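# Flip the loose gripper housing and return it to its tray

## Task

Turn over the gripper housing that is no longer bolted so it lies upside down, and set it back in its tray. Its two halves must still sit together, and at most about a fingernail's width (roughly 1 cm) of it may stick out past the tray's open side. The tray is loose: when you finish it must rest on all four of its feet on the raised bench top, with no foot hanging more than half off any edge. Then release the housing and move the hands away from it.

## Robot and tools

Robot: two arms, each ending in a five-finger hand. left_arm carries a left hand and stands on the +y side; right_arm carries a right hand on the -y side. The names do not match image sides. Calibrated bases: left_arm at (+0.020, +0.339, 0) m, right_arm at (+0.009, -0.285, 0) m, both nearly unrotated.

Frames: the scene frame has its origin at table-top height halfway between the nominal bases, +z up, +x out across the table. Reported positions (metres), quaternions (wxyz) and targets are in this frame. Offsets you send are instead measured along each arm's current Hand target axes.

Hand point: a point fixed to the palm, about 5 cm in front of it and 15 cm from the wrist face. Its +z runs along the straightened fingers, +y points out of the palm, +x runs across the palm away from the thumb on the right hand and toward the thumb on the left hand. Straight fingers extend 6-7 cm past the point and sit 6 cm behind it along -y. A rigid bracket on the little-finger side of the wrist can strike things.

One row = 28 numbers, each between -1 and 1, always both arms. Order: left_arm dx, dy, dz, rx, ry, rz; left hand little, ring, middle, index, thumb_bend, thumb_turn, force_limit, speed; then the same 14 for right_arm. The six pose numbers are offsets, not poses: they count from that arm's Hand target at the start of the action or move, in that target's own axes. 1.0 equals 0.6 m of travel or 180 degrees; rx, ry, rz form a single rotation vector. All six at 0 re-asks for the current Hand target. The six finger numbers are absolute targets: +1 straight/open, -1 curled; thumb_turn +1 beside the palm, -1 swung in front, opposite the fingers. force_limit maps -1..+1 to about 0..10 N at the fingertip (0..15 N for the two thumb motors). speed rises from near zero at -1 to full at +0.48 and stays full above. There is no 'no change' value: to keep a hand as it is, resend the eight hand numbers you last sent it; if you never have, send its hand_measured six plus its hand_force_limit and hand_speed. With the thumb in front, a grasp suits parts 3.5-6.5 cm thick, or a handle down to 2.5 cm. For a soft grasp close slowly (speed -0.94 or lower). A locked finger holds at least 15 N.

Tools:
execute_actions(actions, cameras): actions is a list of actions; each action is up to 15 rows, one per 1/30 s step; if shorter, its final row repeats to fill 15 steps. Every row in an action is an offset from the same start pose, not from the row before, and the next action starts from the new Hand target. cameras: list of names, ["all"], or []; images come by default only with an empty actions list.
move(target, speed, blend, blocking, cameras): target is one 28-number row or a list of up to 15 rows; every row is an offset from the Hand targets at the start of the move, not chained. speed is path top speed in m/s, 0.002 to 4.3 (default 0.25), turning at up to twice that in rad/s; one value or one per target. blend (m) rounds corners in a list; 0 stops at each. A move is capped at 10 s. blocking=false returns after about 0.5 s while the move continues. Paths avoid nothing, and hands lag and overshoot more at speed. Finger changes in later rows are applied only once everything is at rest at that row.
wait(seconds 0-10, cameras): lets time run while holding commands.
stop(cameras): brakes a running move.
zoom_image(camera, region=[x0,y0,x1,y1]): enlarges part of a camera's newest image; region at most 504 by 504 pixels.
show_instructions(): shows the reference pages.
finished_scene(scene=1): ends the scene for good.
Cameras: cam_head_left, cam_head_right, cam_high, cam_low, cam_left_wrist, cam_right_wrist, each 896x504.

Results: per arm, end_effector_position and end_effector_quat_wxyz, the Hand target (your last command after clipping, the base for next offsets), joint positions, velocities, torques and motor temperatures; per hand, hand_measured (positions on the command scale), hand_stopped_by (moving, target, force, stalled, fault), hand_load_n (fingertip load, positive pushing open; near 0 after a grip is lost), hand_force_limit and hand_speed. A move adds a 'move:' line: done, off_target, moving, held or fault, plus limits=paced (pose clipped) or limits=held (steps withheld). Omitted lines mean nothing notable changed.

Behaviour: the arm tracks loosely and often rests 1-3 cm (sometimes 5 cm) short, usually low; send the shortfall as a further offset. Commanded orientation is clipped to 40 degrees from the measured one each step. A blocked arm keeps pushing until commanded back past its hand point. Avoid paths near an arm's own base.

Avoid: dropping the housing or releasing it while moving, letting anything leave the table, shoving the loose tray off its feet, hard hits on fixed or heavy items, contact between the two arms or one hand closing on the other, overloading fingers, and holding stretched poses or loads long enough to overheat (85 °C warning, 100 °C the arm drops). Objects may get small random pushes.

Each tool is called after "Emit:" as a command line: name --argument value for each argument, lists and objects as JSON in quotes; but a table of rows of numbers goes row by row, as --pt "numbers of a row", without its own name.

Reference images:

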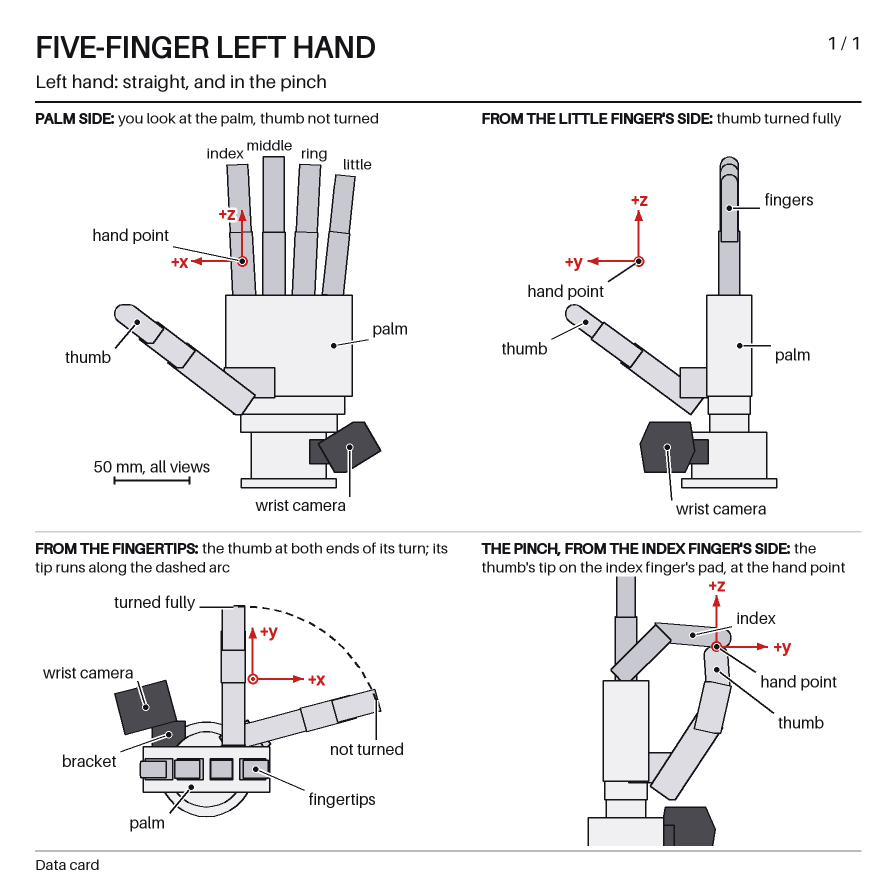

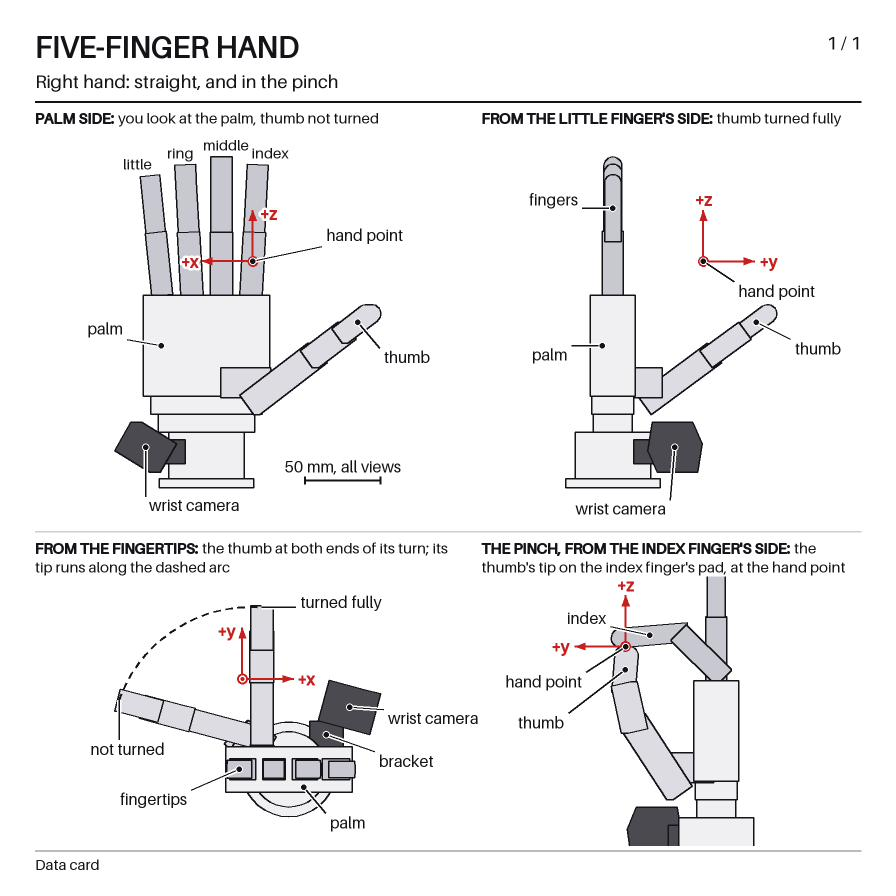

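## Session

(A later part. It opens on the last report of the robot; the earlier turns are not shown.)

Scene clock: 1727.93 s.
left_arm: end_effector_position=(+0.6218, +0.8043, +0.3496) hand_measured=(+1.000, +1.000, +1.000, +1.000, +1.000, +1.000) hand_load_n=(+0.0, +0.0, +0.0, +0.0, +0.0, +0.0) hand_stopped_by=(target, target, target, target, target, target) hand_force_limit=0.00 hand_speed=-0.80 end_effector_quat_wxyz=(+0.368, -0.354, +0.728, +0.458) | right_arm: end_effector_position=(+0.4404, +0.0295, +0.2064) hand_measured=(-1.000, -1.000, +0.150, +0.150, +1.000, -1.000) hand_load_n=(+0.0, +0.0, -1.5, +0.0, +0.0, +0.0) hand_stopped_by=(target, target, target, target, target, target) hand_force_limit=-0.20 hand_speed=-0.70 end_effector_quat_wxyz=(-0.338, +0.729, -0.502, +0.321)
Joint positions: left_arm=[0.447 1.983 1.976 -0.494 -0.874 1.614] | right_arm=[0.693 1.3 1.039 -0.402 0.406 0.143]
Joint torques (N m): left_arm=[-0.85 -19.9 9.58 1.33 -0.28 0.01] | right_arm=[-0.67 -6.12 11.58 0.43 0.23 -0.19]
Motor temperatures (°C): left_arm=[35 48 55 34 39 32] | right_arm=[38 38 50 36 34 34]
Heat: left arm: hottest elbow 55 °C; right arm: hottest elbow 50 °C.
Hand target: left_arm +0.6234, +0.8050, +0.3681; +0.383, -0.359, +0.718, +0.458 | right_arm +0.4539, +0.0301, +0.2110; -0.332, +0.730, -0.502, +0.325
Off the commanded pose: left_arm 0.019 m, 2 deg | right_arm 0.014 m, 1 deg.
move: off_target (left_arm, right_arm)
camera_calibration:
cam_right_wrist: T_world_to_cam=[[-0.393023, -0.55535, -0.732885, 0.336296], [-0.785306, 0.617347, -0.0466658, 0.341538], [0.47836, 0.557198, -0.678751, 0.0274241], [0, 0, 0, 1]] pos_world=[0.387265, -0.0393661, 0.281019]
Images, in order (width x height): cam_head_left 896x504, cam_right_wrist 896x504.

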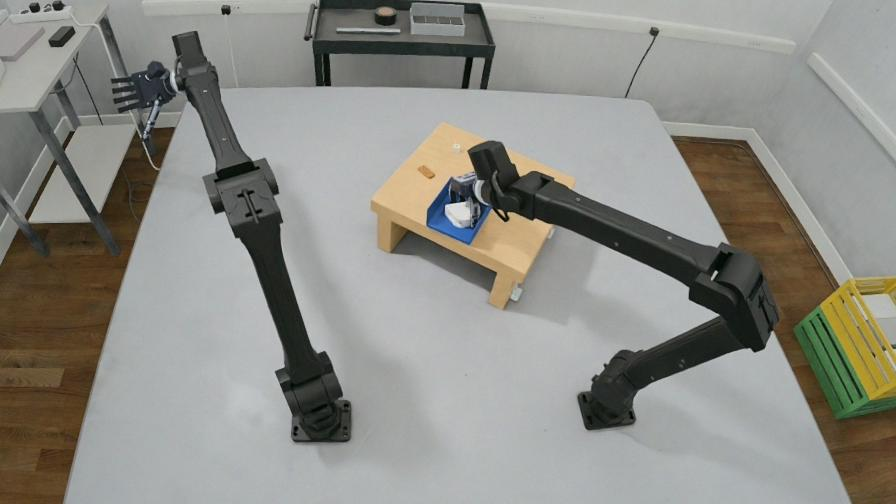

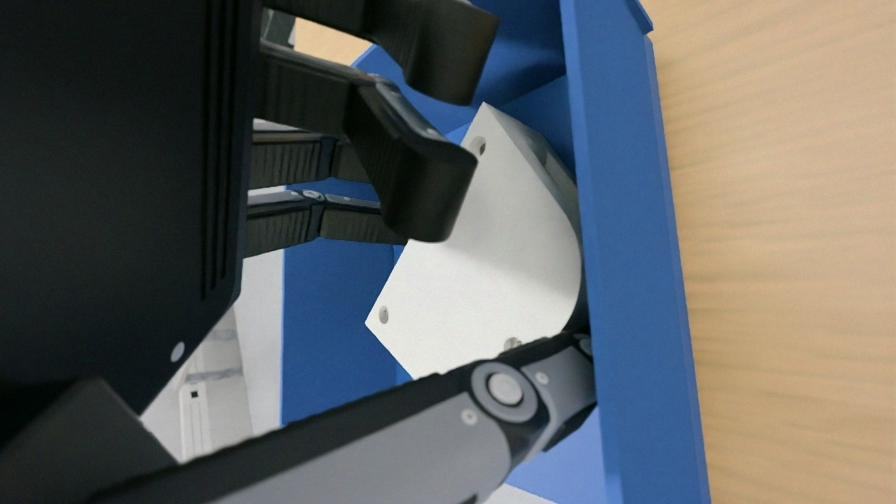

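Emit:
move --target '[0,0,0,0,0,0,1,1,1,1,1,1,0.0,-0.8,-0.0070,0.0230,-0.0012,0,0,0,-1,-1,-0.15,-0.15,1,-1,0.0,-0.9]' --speed 0.03 --cameras '["cam_head_left","cam_head_right","cam_right_wrist"]'

Emit:
zoom_image --camera "cam_head_left" --region '[440, 180, 500, 235]'

Scene clock: 1750.30 s.
left_arm: end_effector_position=(+0.6218, +0.8043, +0.3496) hand_measured=(+1.000, +1.000, +1.000, +1.000, +1.000, +1.000) hand_load_n=(+0.0, +0.0, +0.0, +0.0, +0.0, +0.0) hand_stopped_by=(target, target, target, target, target, target) hand_force_limit=0.00 hand_speed=-0.80 end_effector_quat_wxyz=(+0.368, -0.354, +0.728, +0.458) | right_arm: end_effector_position=(+0.4417, +0.0280, +0.2054) hand_measured=(-1.000, -1.000, -0.072, -0.090, +1.000, -1.000) hand_load_n=(+0.0, +0.0, +3.5, +6.0, +1.5, -1.0) hand_stopped_by=(target, target, force, force, target, target) hand_force_limit=0.00 hand_speed=-0.90 end_effector_quat_wxyz=(-0.335, +0.728, -0.503, +0.324)
Joint positions: left_arm=[0.447 1.983 1.976 -0.494 -0.874 1.614] | right_arm=[0.692 1.303 1.039 -0.402 0.416 0.143]
Joint torques (N m): left_arm=[-0.79 -19.84 9.55 1.35 -0.27 0] | right_arm=[0.62 -6.89 8.58 1.14 0.3 -0.09]
Motor temperatures (°C): left_arm=[35 48 55 34 39 32] | right_arm=[38 38 54 36 34 34]
Heat: left arm: hottest elbow 55 °C; right arm: hottest elbow 54 °C.
Hand target: left_arm +0.6234, +0.8050, +0.3681; +0.383, -0.359, +0.718, +0.458 | right_arm +0.4450, +0.0302, +0.1995; -0.332, +0.730, -0.502, +0.325
Off the commanded pose: left_arm 0.019 m, 2 deg | right_arm 0.007 m, 0 deg.
move: off_target (left_arm)
camera_calibration:
cam_right_wrist: T_world_to_cam=[[-0.395861, -0.556592, -0.73041, 0.335985], [-0.780495, 0.623016, -0.0517494, 0.342198], [0.48386, 0.549596, -0.681046, 0.025266], [0, 0, 0, 1]] pos_world=[0.387862, -0.0400737, 0.280323]
Images, in order (width x height): cam_head_left 896x504, cam_head_right 896x504, cam_right_wrist 896x504.

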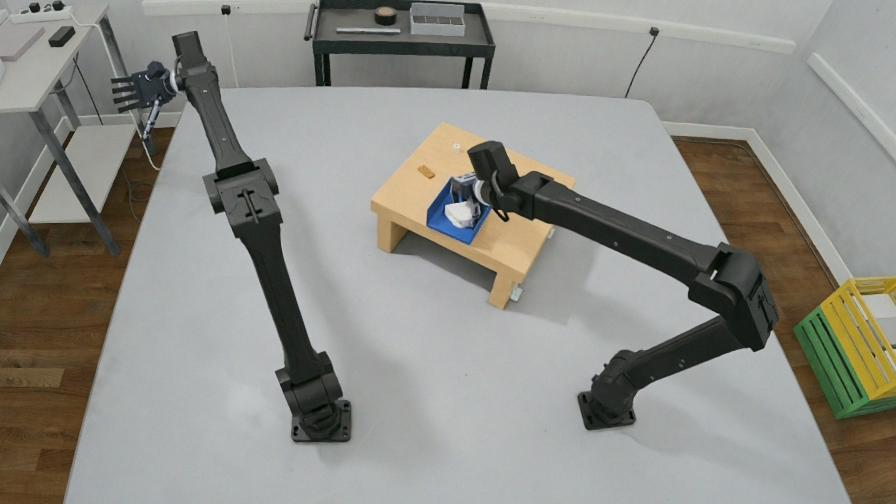

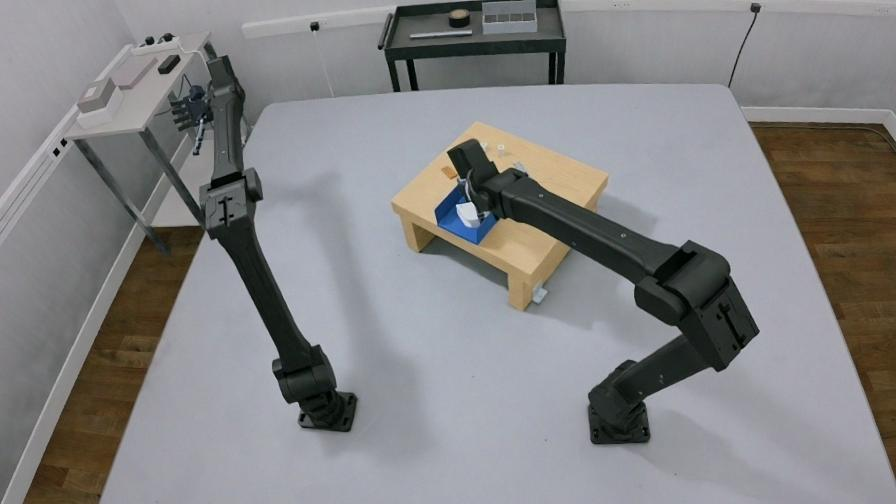

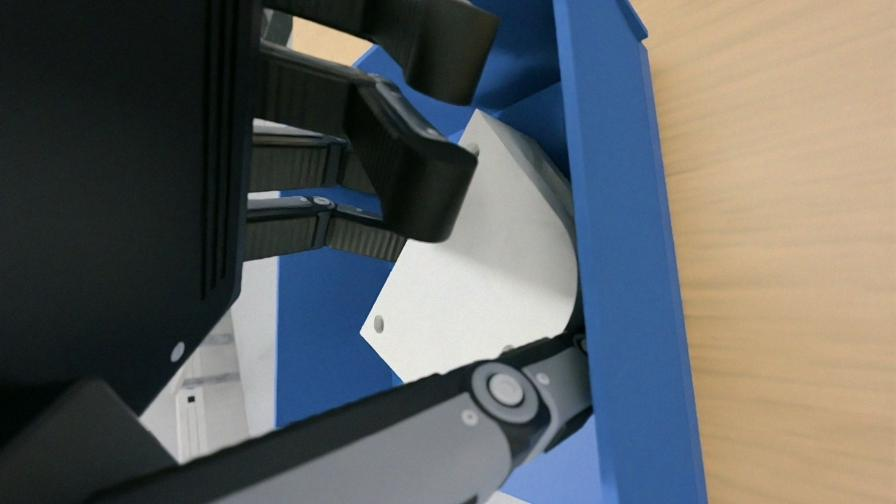

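Scaled by 8.400 from the camera's 896x504 image, which has a finer 1280x720 frame.

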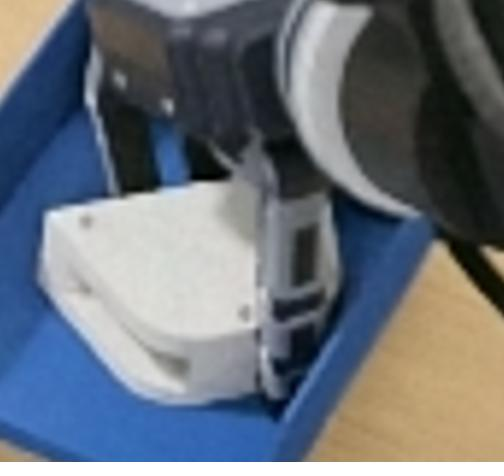

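Emit:
move --target '[0,0,0,0,0,0,1,1,1,1,1,1,0.0,-0.8,0.0149,-0.0859,-0.05,0,0,0,-1,-1,-0.15,-0.15,1,-1,0.0,-0.9]' --speed 0.1 --cameras '["cam_head_left","cam_head_right","cam_right_wrist","cam_low"]'

Emit:
zoom_image --camera "cam_head_left" --region '[440, 180, 500, 235]'

Emit:
zoom_image --camera "cam_head_right" --region '[440, 175, 510, 235]'

Scene clock: 1760.90 s.
left_arm: end_effector_position=(+0.6218, +0.8043, +0.3496) hand_measured=(+1.000, +1.000, +1.000, +1.000, +1.000, +1.000) hand_load_n=(+0.0, +0.0, +0.0, +0.0, +0.0, +0.0) hand_stopped_by=(target, target, target, target, target, target) hand_force_limit=0.00 hand_speed=-0.80 end_effector_quat_wxyz=(+0.368, -0.354, +0.728, +0.458) | right_arm: end_effector_position=(+0.4383, +0.0254, +0.2290) hand_measured=(-1.000, -1.000, -0.072, -0.090, +1.000, -1.000) hand_load_n=(+0.5, +0.0, +3.5, +5.5, +1.5, -1.5) hand_stopped_by=(target, target, force, force, target, target) hand_force_limit=0.00 hand_speed=-0.90 end_effector_quat_wxyz=(-0.312, +0.740, -0.504, +0.318)
Joint positions: left_arm=[0.447 1.983 1.976 -0.494 -0.874 1.614] | right_arm=[0.692 1.303 1.127 -0.545 0.414 0.143]
Joint torques (N m): left_arm=[-0.79 -19.9 9.54 1.33 -0.27 -0.01] | right_arm=[0.09 -8.7 12.68 0.49 0.2 -0.13]
Motor temperatures (°C): left_arm=[35 48 55 34 39 32] | right_arm=[38 38 53 36 34 34]
Heat: left arm: hottest elbow 55 °C; right arm: hottest elbow 53 °C.
Hand target: left_arm +0.6234, +0.8050, +0.3681; +0.383, -0.359, +0.718, +0.458 | right_arm +0.4500, +0.0313, +0.2596; -0.332, +0.730, -0.502, +0.325
Off the commanded pose: left_arm 0.019 m, 2 deg | right_arm 0.033 m, 3 deg.
move: off_target (left_arm, right_arm)
camera_calibration:
cam_right_wrist: T_world_to_cam=[[-0.42516, -0.581822, -0.693342, 0.355499], [-0.782988, 0.620701, -0.0407338, 0.340993], [0.454058, 0.52556, -0.719457, 0.0668768], [0, 0, 0, 1]] pos_world=[0.387771, -0.0399655, 0.308487]
Images, in order (width x height): cam_head_left 896x504, cam_head_right 896x504, cam_low 896x504, cam_right_wrist 896x504.

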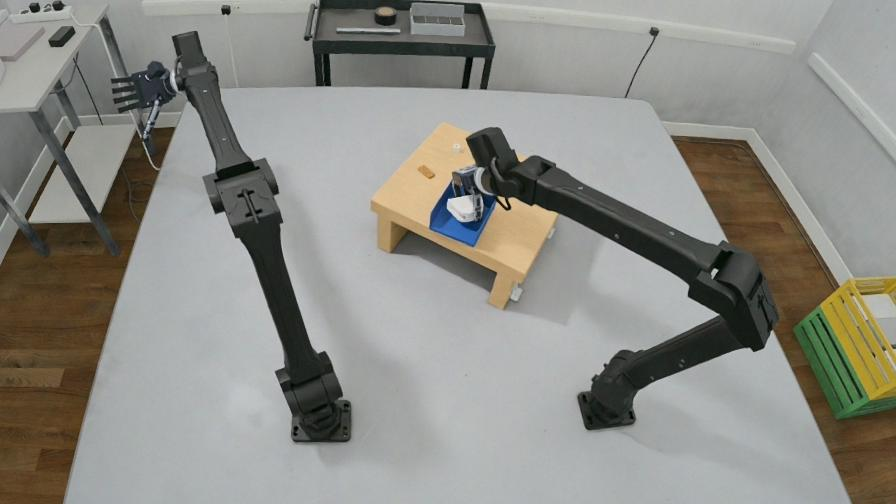

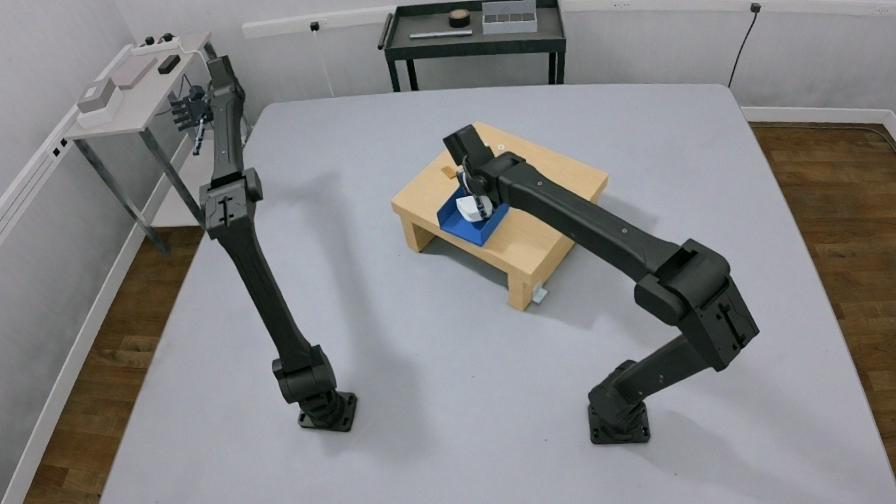

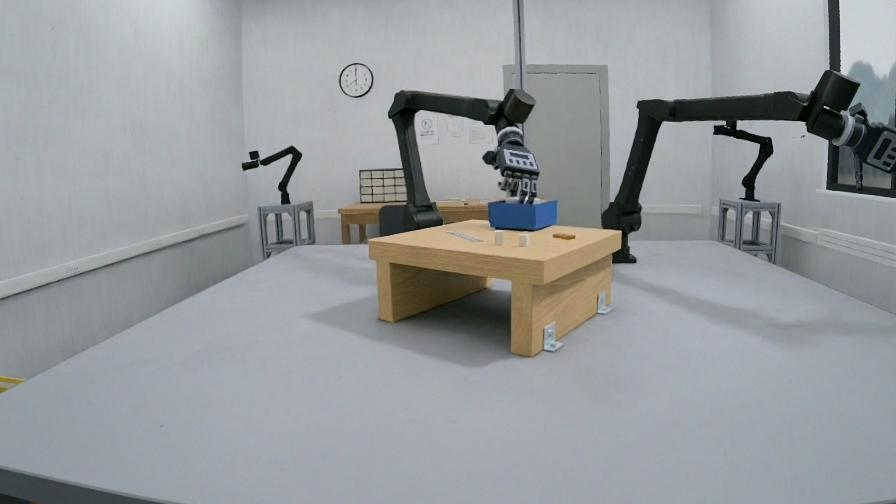

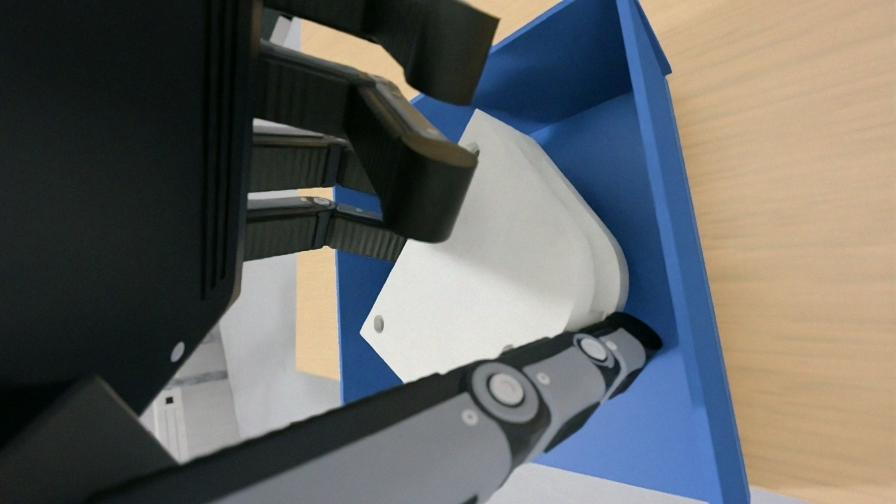

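Scaled by 8.400 from the camera's 896x504 image, which has a finer 1280x720 frame.

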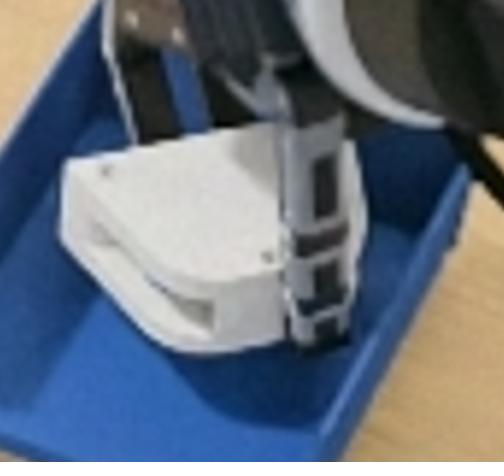

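Scaled by 7.200 from the camera's 896x504 image, which has a finer 1280x720 frame.

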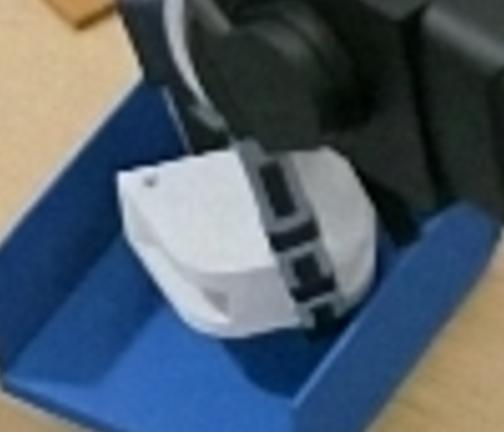

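Emit:
move --pt "0 0 0 0 0 0 1 1 1 1 1 1 0.0 -0.8 0.0118 -0.0676 -0.0475 0 0 0 -1 -1 -0.15 -0.15 1 -1 0.0 -0.9" --pt "0 0 0 0 0 0 1 1 1 1 1 1 0.0 -0.8 -0.2126 -0.1010 -0.0411 0.0196 -0.1126 -0.0791 -1 -1 -0.15 -0.15 1 -1 0.0 -0.9" --speed 0.08 --blend '[0.02, 0]' --cameras '["cam_head_left","cam_head_right","cam_right_wrist","cam_low"]'

Emit:
zoom_image --camera "cam_head_left" --region '[360, 140, 500, 260]'

Emit:
zoom_image --camera "cam_head_right" --region '[380, 140, 520, 260]'

Scene clock: 1792.73 s.
left_arm: end_effector_position=(+0.6218, +0.8043, +0.3496) hand_measured=(+1.000, +1.000, +1.000, +1.000, +1.000, +1.000) hand_load_n=(+0.0, +0.0, +0.0, +0.0, +0.0, +0.0) hand_stopped_by=(target, target, target, target, target, target) hand_force_limit=0.00 hand_speed=-0.80 end_effector_quat_wxyz=(+0.368, -0.354, +0.728, +0.458) | right_arm: end_effector_position=(+0.4138, +0.1473, +0.2749) hand_measured=(-1.000, -1.000, -0.072, -0.090, +1.000, -1.000) hand_load_n=(+0.0, +0.0, +4.0, +5.5, +1.5, -1.5) hand_stopped_by=(target, target, force, force, target, target) hand_force_limit=0.00 hand_speed=-0.90 end_effector_quat_wxyz=(-0.367, +0.832, -0.343, +0.235)
Joint positions: left_arm=[0.447 1.983 1.976 -0.494 -0.874 1.614] | right_arm=[0.813 1.439 1.381 -0.623 0.171 -0.041]
Joint torques (N m): left_arm=[-0.79 -19.9 9.55 1.32 -0.27 0] | right_arm=[1.2 -9.52 13.42 1.47 0.09 -0.2]
Motor temperatures (°C): left_arm=[35 48 55 34 39 32] | right_arm=[38 38 55 36 34 34]
Heat: left arm: hottest elbow 55 °C; right arm: hottest elbow 55 °C.
Hand target: left_arm +0.6234, +0.8050, +0.3681; +0.383, -0.359, +0.718, +0.458 | right_arm +0.4251, +0.1650, +0.3048; -0.394, +0.821, -0.332, +0.245
Off the commanded pose: left_arm 0.019 m, 2 deg | right_arm 0.036 m, 4 deg.
move: off_target (left_arm, right_arm)
camera_calibration:
cam_right_wrist: T_world_to_cam=[[-0.168321, -0.704371, -0.689586, 0.358498], [-0.968843, 0.247161, -0.0159755, 0.373096], [0.181692, 0.665412, -0.724027, 0.140299], [0, 0, 0, 1]] pos_world=[0.396322, 0.066944, 0.354756]
Images, in order (width x height): cam_head_left 896x504, cam_head_right 896x504, cam_low 896x504, cam_right_wrist 896x504.

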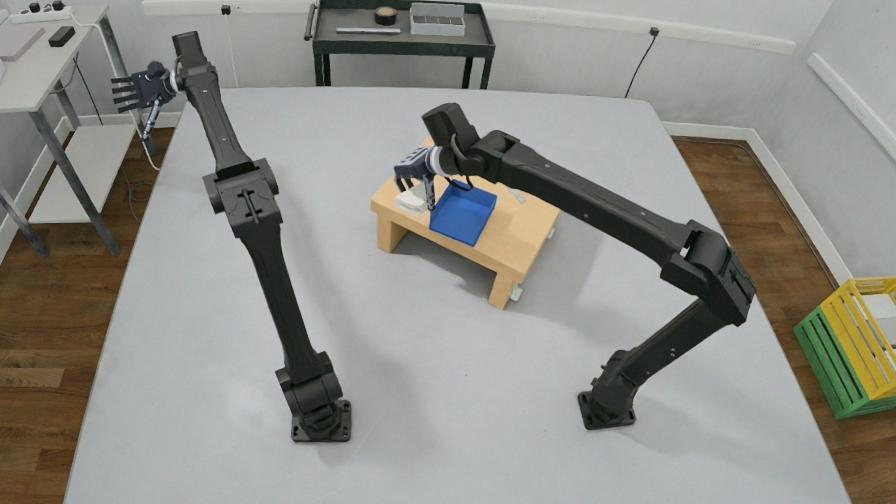

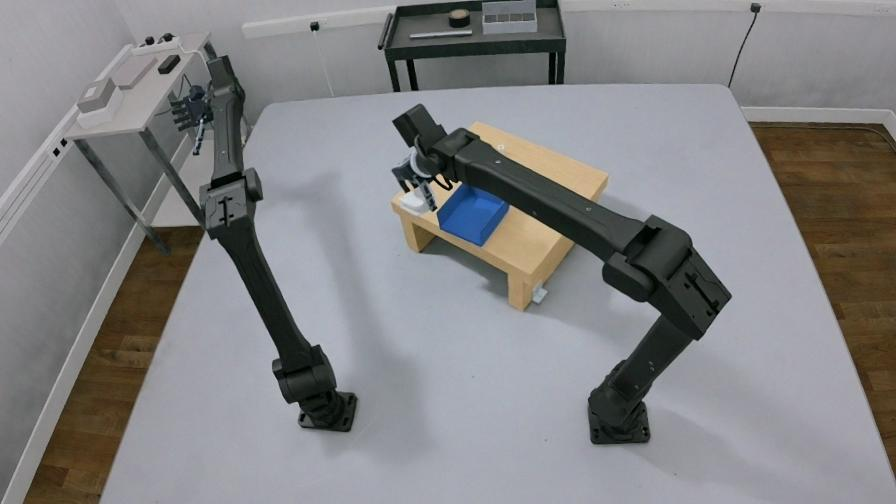

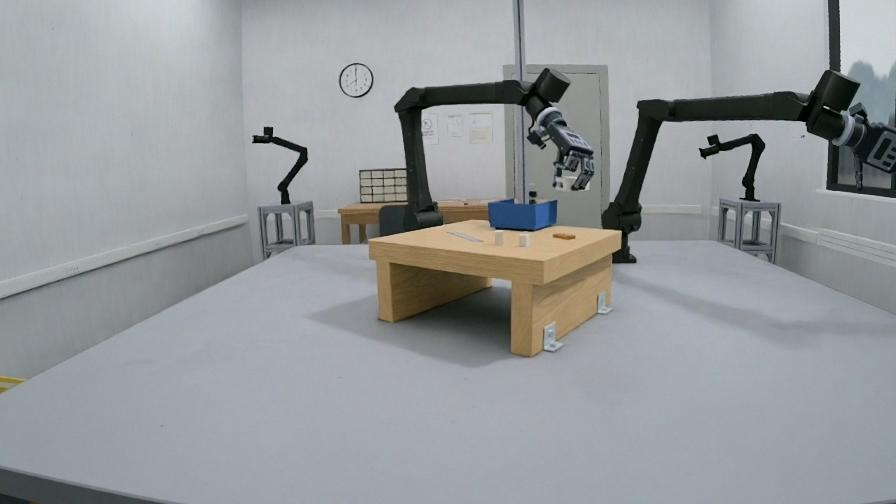

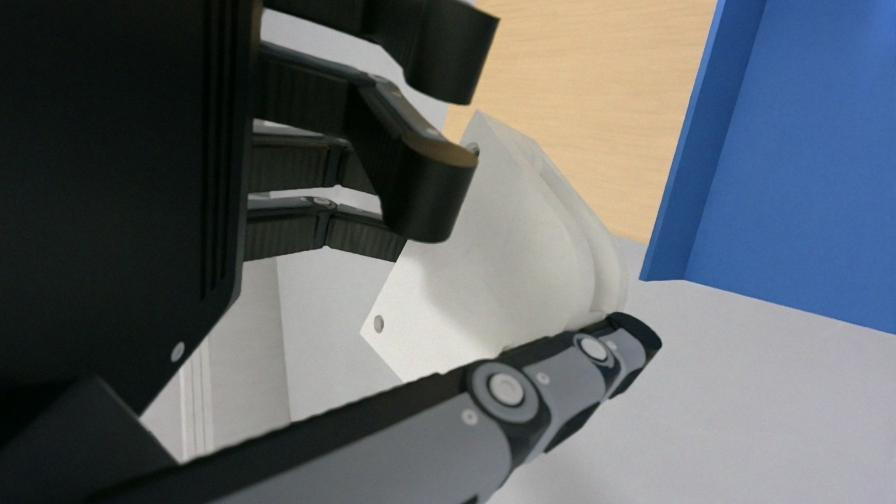

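Scaled by 3.600 from the camera's 896x504 image, which has a finer 1280x720 frame.

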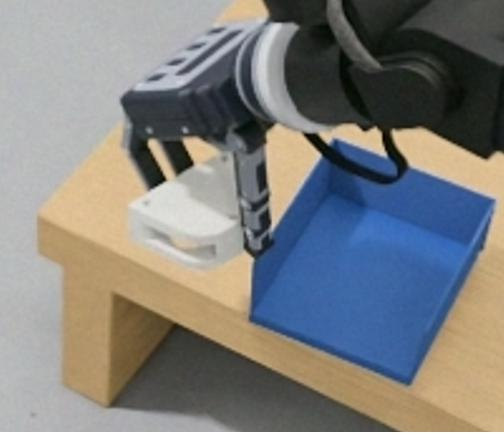

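Scaled by 3.600 from the camera's 896x504 image, which has a finer 1280x720 frame.

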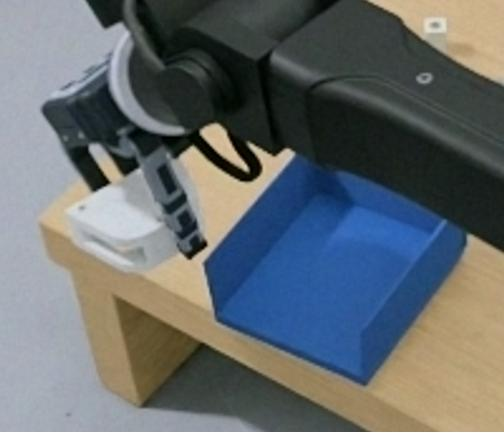

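Emit:
zoom_image --camera "cam_head_left" --region '[365, 190, 435, 240]'

Emit:
zoom_image --camera "cam_head_left" --region '[425, 200, 505, 260]'

Emit:
zoom_image --camera "cam_head_right" --region '[385, 185, 455, 235]'

Emit:
zoom_image --camera "cam_head_right" --region '[435, 200, 515, 260]'

Scaled by 7.200 from the camera's 896x504 image, which has a finer 1280x720 frame.

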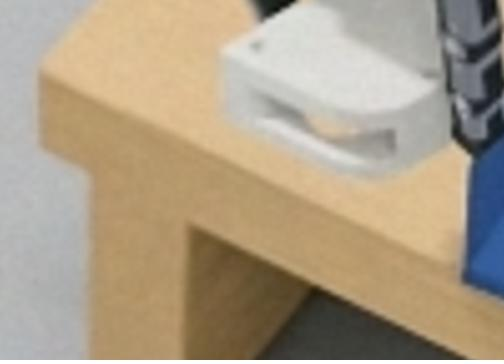

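Scaled by 6.300 from the camera's 896x504 image, which has a finer 1280x720 frame.

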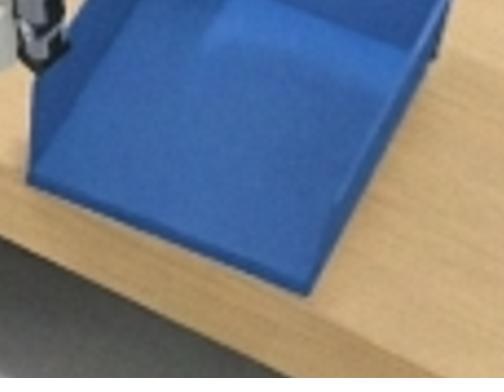

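Scaled by 7.200 from the camera's 896x504 image, which has a finer 1280x720 frame.

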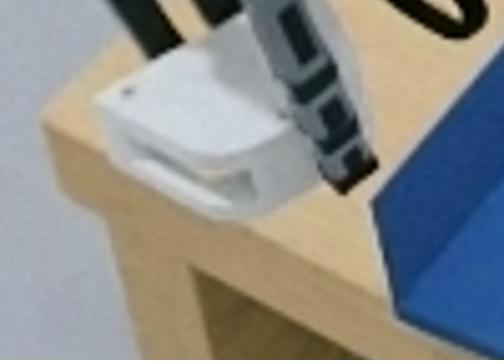

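Scaled by 6.300 from the camera's 896x504 image, which has a finer 1280x720 frame.

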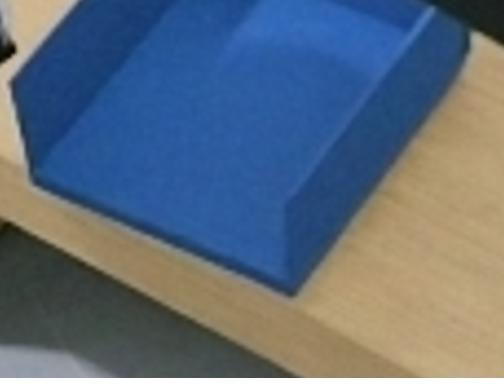

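Emit:
move --target '[0,0,0,0,0,0,1,1,1,1,1,1,0.0,-0.8,0.0234,0.0366,0.1292,0,0,0,-1,-1,-0.15,-0.15,1,-1,0.0,-0.9]' --speed 0.08 --cameras '["cam_head_left","cam_head_right","cam_low"]'

Emit:
zoom_image --camera "cam_head_left" --region '[365, 150, 435, 240]'

Emit:
zoom_image --camera "cam_head_right" --region '[385, 150, 455, 240]'

Emit:
zoom_image --camera "cam_low" --region '[520, 110, 650, 260]'

Scene clock: 1897.30 s.
left_arm: end_effector_position=(+0.6218, +0.8043, +0.3496) hand_measured=(+1.000, +1.000, +1.000, +1.000, +1.000, +1.000) hand_load_n=(+0.0, +0.0, +0.0, +0.0, +0.0, +0.0) hand_stopped_by=(target, target, target, target, target, target) hand_force_limit=0.00 hand_speed=-0.80 end_effector_quat_wxyz=(+0.368, -0.354, +0.728, +0.458) | right_arm: end_effector_position=(+0.4585, +0.1695, +0.2131) hand_measured=(-1.000, -1.000, -0.072, -0.090, +1.000, -1.000) hand_load_n=(+0.5, +0.0, +3.5, +5.5, +1.5, -1.5) hand_stopped_by=(target, target, force, force, target, target) hand_force_limit=0.00 hand_speed=-0.90 end_effector_quat_wxyz=(-0.367, +0.836, -0.338, +0.230)
Joint positions: left_arm=[0.447 1.983 1.976 -0.494 -0.874 1.614] | right_arm=[0.775 1.583 1.381 -0.48 0.128 -0.072]
Joint torques (N m): left_arm=[-0.85 -19.96 9.57 1.29 -0.27 -0.01] | right_arm=[-0.09 -11.75 13.12 1.48 0.05 -0.2]
Motor temperatures (°C): left_arm=[35 49 55 34 39 32] | right_arm=[38 39 63 36 34 34]
Heat: left arm: hottest elbow 55 °C; right arm: hottest elbow 63 °C.
Hand target: left_arm +0.6234, +0.8050, +0.3681; +0.383, -0.359, +0.718, +0.458 | right_arm +0.4780, +0.1819, +0.2449; -0.394, +0.821, -0.332, +0.245
Off the commanded pose: left_arm 0.019 m, 2 deg | right_arm 0.039 m, 4 deg.
move: off_target (left_arm, right_arm)
Images, in order (width x height): cam_head_left 896x504, cam_head_right 896x504, cam_low 896x504.

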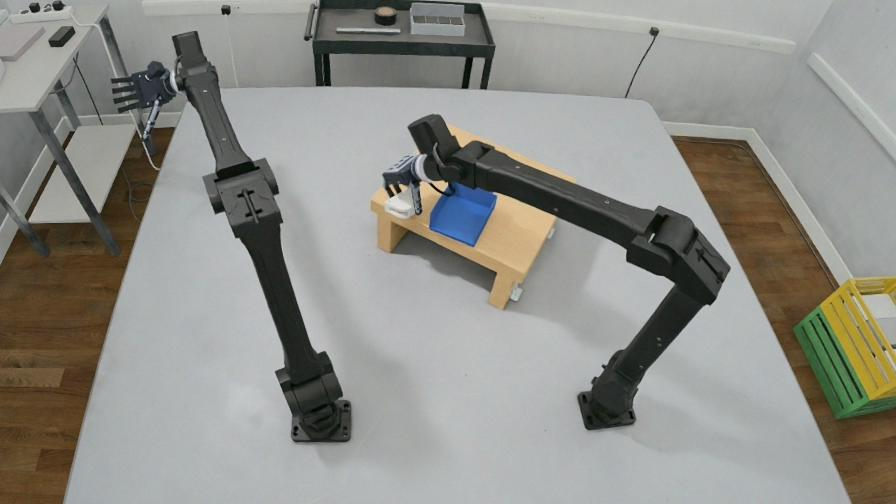

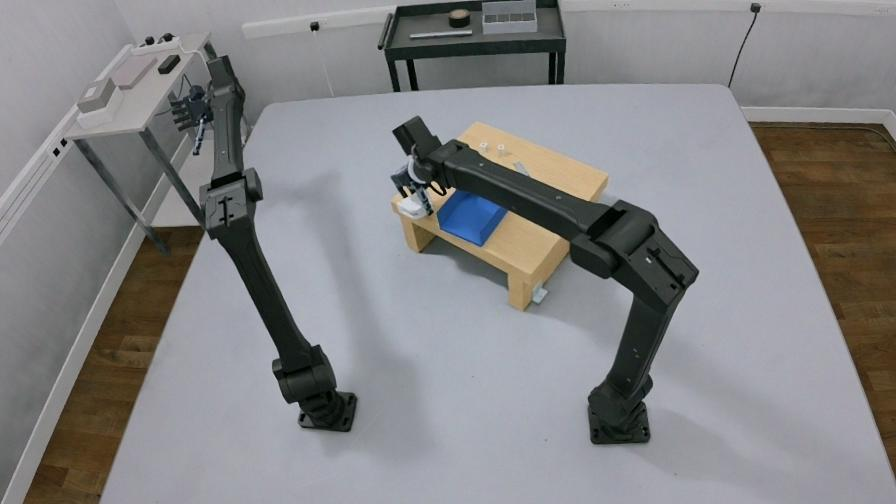

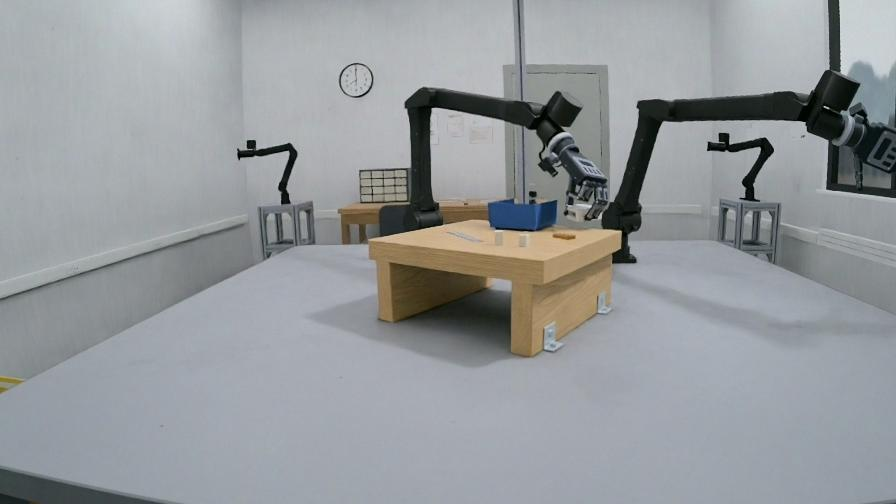

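Scaled by 5.600 from the camera's 896x504 image, which has a finer 1280x720 frame.

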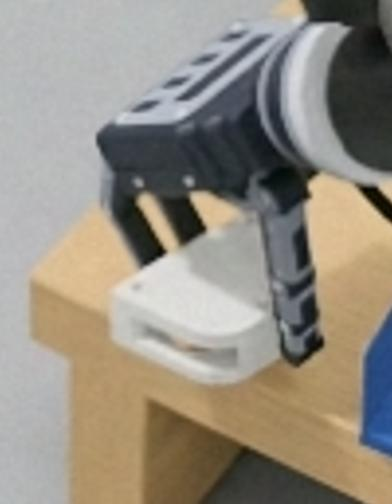

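Scaled by 5.600 from the camera's 896x504 image, which has a finer 1280x720 frame.

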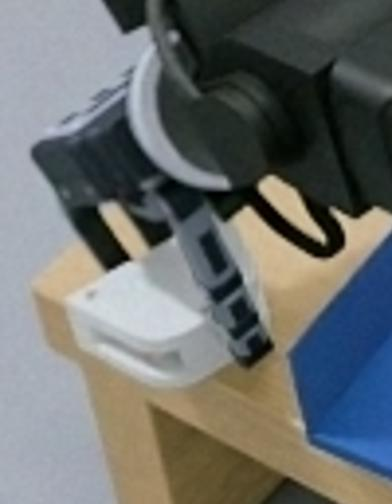

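Scaled by 3.360 from the camera's 896x504 image, which has a finer 1280x720 frame.

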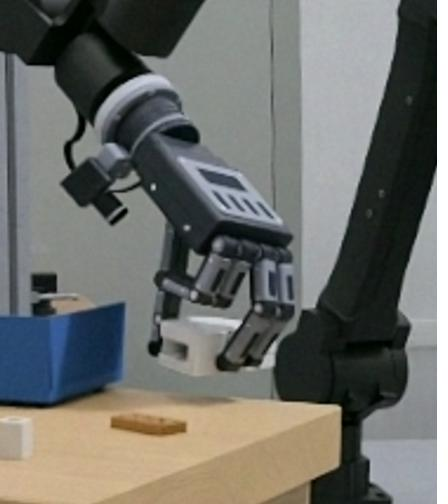

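Emit:
execute_actions --actions '[]' --cameras '["cam_head_left","cam_head_right","cam_low"]'

Scene clock: 1942.50 s.
left_arm: end_effector_position=(+0.6218, +0.8043, +0.3496) hand_measured=(+1.000, +1.000, +1.000, +1.000, +1.000, +1.000) hand_load_n=(+0.0, +0.0, +0.0, +0.0, +0.0, +0.0) hand_stopped_by=(target, target, target, target, target, target) hand_force_limit=0.00 hand_speed=-0.80 end_effector_quat_wxyz=(+0.368, -0.354, +0.728, +0.458) | right_arm: end_effector_position=(+0.4585, +0.1694, +0.2131) hand_measured=(-1.000, -1.000, -0.072, -0.090, +1.000, -1.000) hand_load_n=(+0.0, +0.0, +3.5, +5.5, +1.5, -1.5) hand_stopped_by=(target, target, force, force, target, target) hand_force_limit=0.00 hand_speed=-0.90 end_effector_quat_wxyz=(-0.367, +0.836, -0.338, +0.230)
Joint positions: left_arm=[0.447 1.983 1.976 -0.494 -0.874 1.614] | right_arm=[0.775 1.583 1.381 -0.48 0.128 -0.073]
Joint velocities: within noise
Joint torques (N m): left_arm=[-0.85 -19.9 9.57 1.33 -0.27 0] | right_arm=[-0.03 -11.63 13.14 1.48 0.05 -0.17]
Motor temperatures (°C): left_arm=[35 49 55 34 39 32] | right_arm=[38 39 63 36 34 34]
Heat: left arm: hottest elbow 55 °C; right arm: hottest elbow 63 °C.
Hand target: left_arm +0.6234, +0.8050, +0.3681; +0.383, -0.359, +0.718, +0.458 | right_arm +0.4780, +0.1819, +0.2449; -0.394, +0.821, -0.332, +0.245
Off the commanded pose: left_arm 0.019 m, 2 deg | right_arm 0.039 m, 4 deg.
Images, in order (width x height): cam_head_left 896x504, cam_head_right 896x504, cam_low 896x504.

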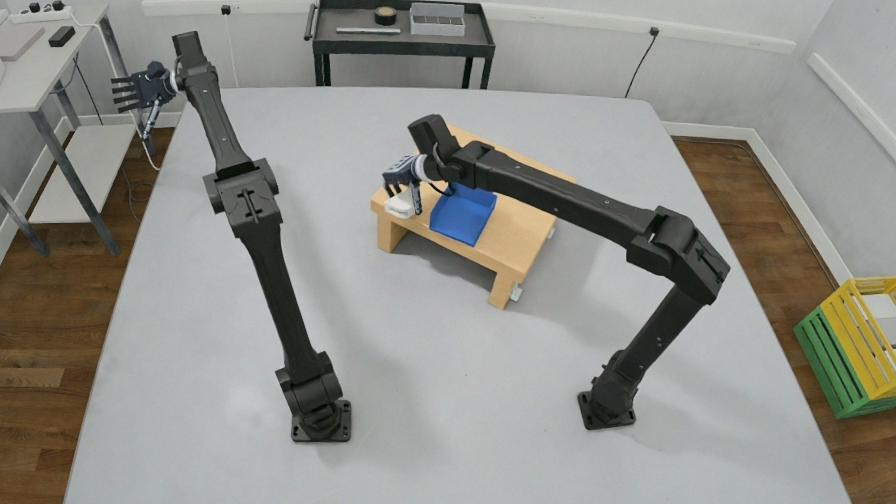

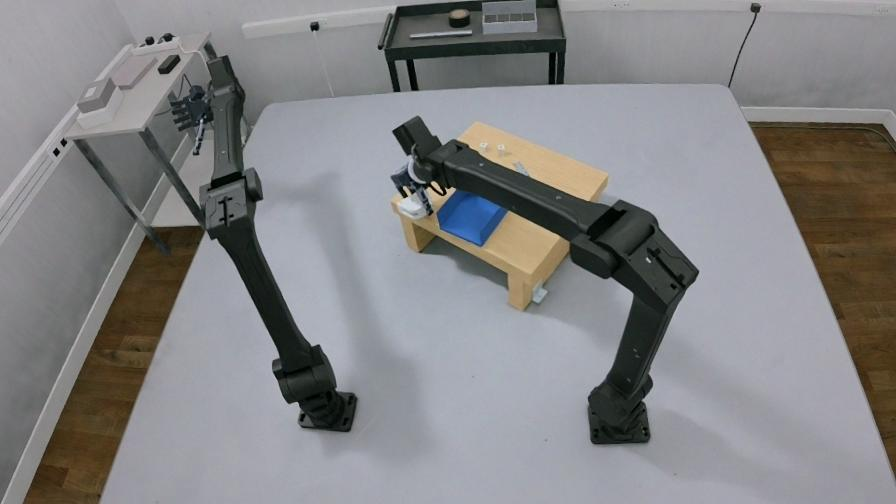

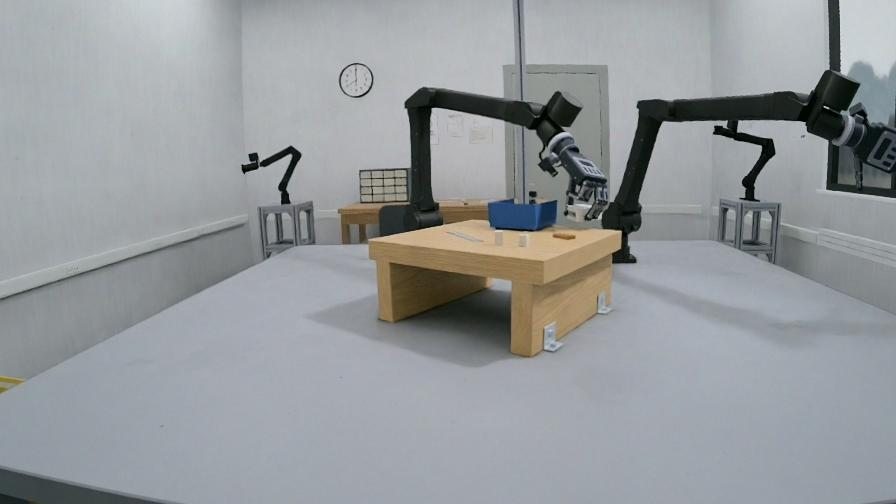

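Emit:
move --target '[0,0,0,0,0,0,1,1,1,1,1,1,0.0,-0.8,0.0165,-0.0697,-0.0284,0.011,0,0,-1,-1,-0.15,-0.15,1,-1,0.0,-0.9]' --speed 0.08

Scene clock: 1958.90 s.
left_arm: end_effector_position=(+0.6218, +0.8043, +0.3496) hand_measured=(+1.000, +1.000, +1.000, +1.000, +1.000, +1.000) hand_load_n=(+0.0, +0.0, +0.0, +0.0, +0.0, +0.0) hand_stopped_by=(target, target, target, target, target, target) hand_force_limit=0.00 hand_speed=-0.80 end_effector_quat_wxyz=(+0.368, -0.354, +0.728, +0.458) | right_arm: end_effector_position=(+0.4744, +0.1808, +0.2628) hand_measured=(-1.000, -1.000, -0.072, -0.090, +1.000, -1.000) hand_load_n=(+0.0, +0.0, +3.5, +5.5, +1.5, -1.5) hand_stopped_by=(target, target, force, force, target, target) hand_force_limit=0.00 hand_speed=-0.90 end_effector_quat_wxyz=(-0.393, +0.823, -0.332, +0.240)
Joint positions: left_arm=[0.447 1.983 1.976 -0.494 -0.874 1.614] | right_arm=[0.768 1.583 1.483 -0.518 0.118 -0.081]
Joint torques (N m): left_arm=[-0.73 -19.9 9.55 1.33 -0.27 0] | right_arm=[-0.15 -11.99 13.09 0.64 0.04 -0.18]
Motor temperatures (°C): left_arm=[35 49 55 34 39 32] | right_arm=[38 39 63 36 34 34]
Heat: left arm: hottest elbow 55 °C; right arm: hottest elbow 63 °C.
Hand target: left_arm +0.6234, +0.8050, +0.3681; +0.383, -0.359, +0.718, +0.458 | right_arm +0.4879, +0.1859, +0.2898; -0.408, +0.814, -0.328, +0.251
Off the commanded pose: left_arm 0.019 m, 2 deg | right_arm 0.031 m, 2 deg.
move: off_target (left_arm, right_arm)

Emit:
move --target '[0,0,0,0,0,0,1,1,1,1,1,1,0.0,-0.8,-0.0045,0.0583,0.0327,0,0,0,-1,-1,-0.15,-0.15,1,-1,0.0,-0.9]' --speed 0.06

Scene clock: 1969.20 s.
left_arm: end_effector_position=(+0.6218, +0.8043, +0.3496) hand_measured=(+1.000, +1.000, +1.000, +1.000, +1.000, +1.000) hand_load_n=(+0.0, +0.0, +0.0, +0.0, +0.0, +0.0) hand_stopped_by=(target, target, target, target, target, target) hand_force_limit=0.00 hand_speed=-0.80 end_effector_quat_wxyz=(+0.368, -0.354, +0.728, +0.458) | right_arm: end_effector_position=(+0.4802, +0.1827, +0.2523) hand_measured=(-1.000, -1.000, -0.072, -0.090, +1.000, -1.000) hand_load_n=(+0.0, +0.0, +3.5, +5.5, +1.5, -1.5) hand_stopped_by=(target, target, force, force, target, target) hand_force_limit=0.00 hand_speed=-0.90 end_effector_quat_wxyz=(-0.406, +0.816, -0.330, +0.246)
Joint positions: left_arm=[0.447 1.983 1.976 -0.494 -0.874 1.614] | right_arm=[0.762 1.585 1.442 -0.442 0.113 -0.084]
Joint torques (N m): left_arm=[-0.91 -19.84 9.58 1.35 -0.28 0] | right_arm=[-0.15 -11.58 8.68 1.59 0.03 -0.17]
Motor temperatures (°C): left_arm=[35 49 55 34 39 32] | right_arm=[38 40 62 36 34 34]
Heat: left arm: hottest elbow 55 °C; right arm: hottest elbow 62 °C.
Hand target: left_arm +0.6234, +0.8050, +0.3681; +0.383, -0.359, +0.718, +0.458 | right_arm +0.4879, +0.1820, +0.2500; -0.409, +0.814, -0.328, +0.251
Off the commanded pose: left_arm 0.019 m, 2 deg | right_arm 0.008 m, 1 deg.
move: off_target (left_arm)


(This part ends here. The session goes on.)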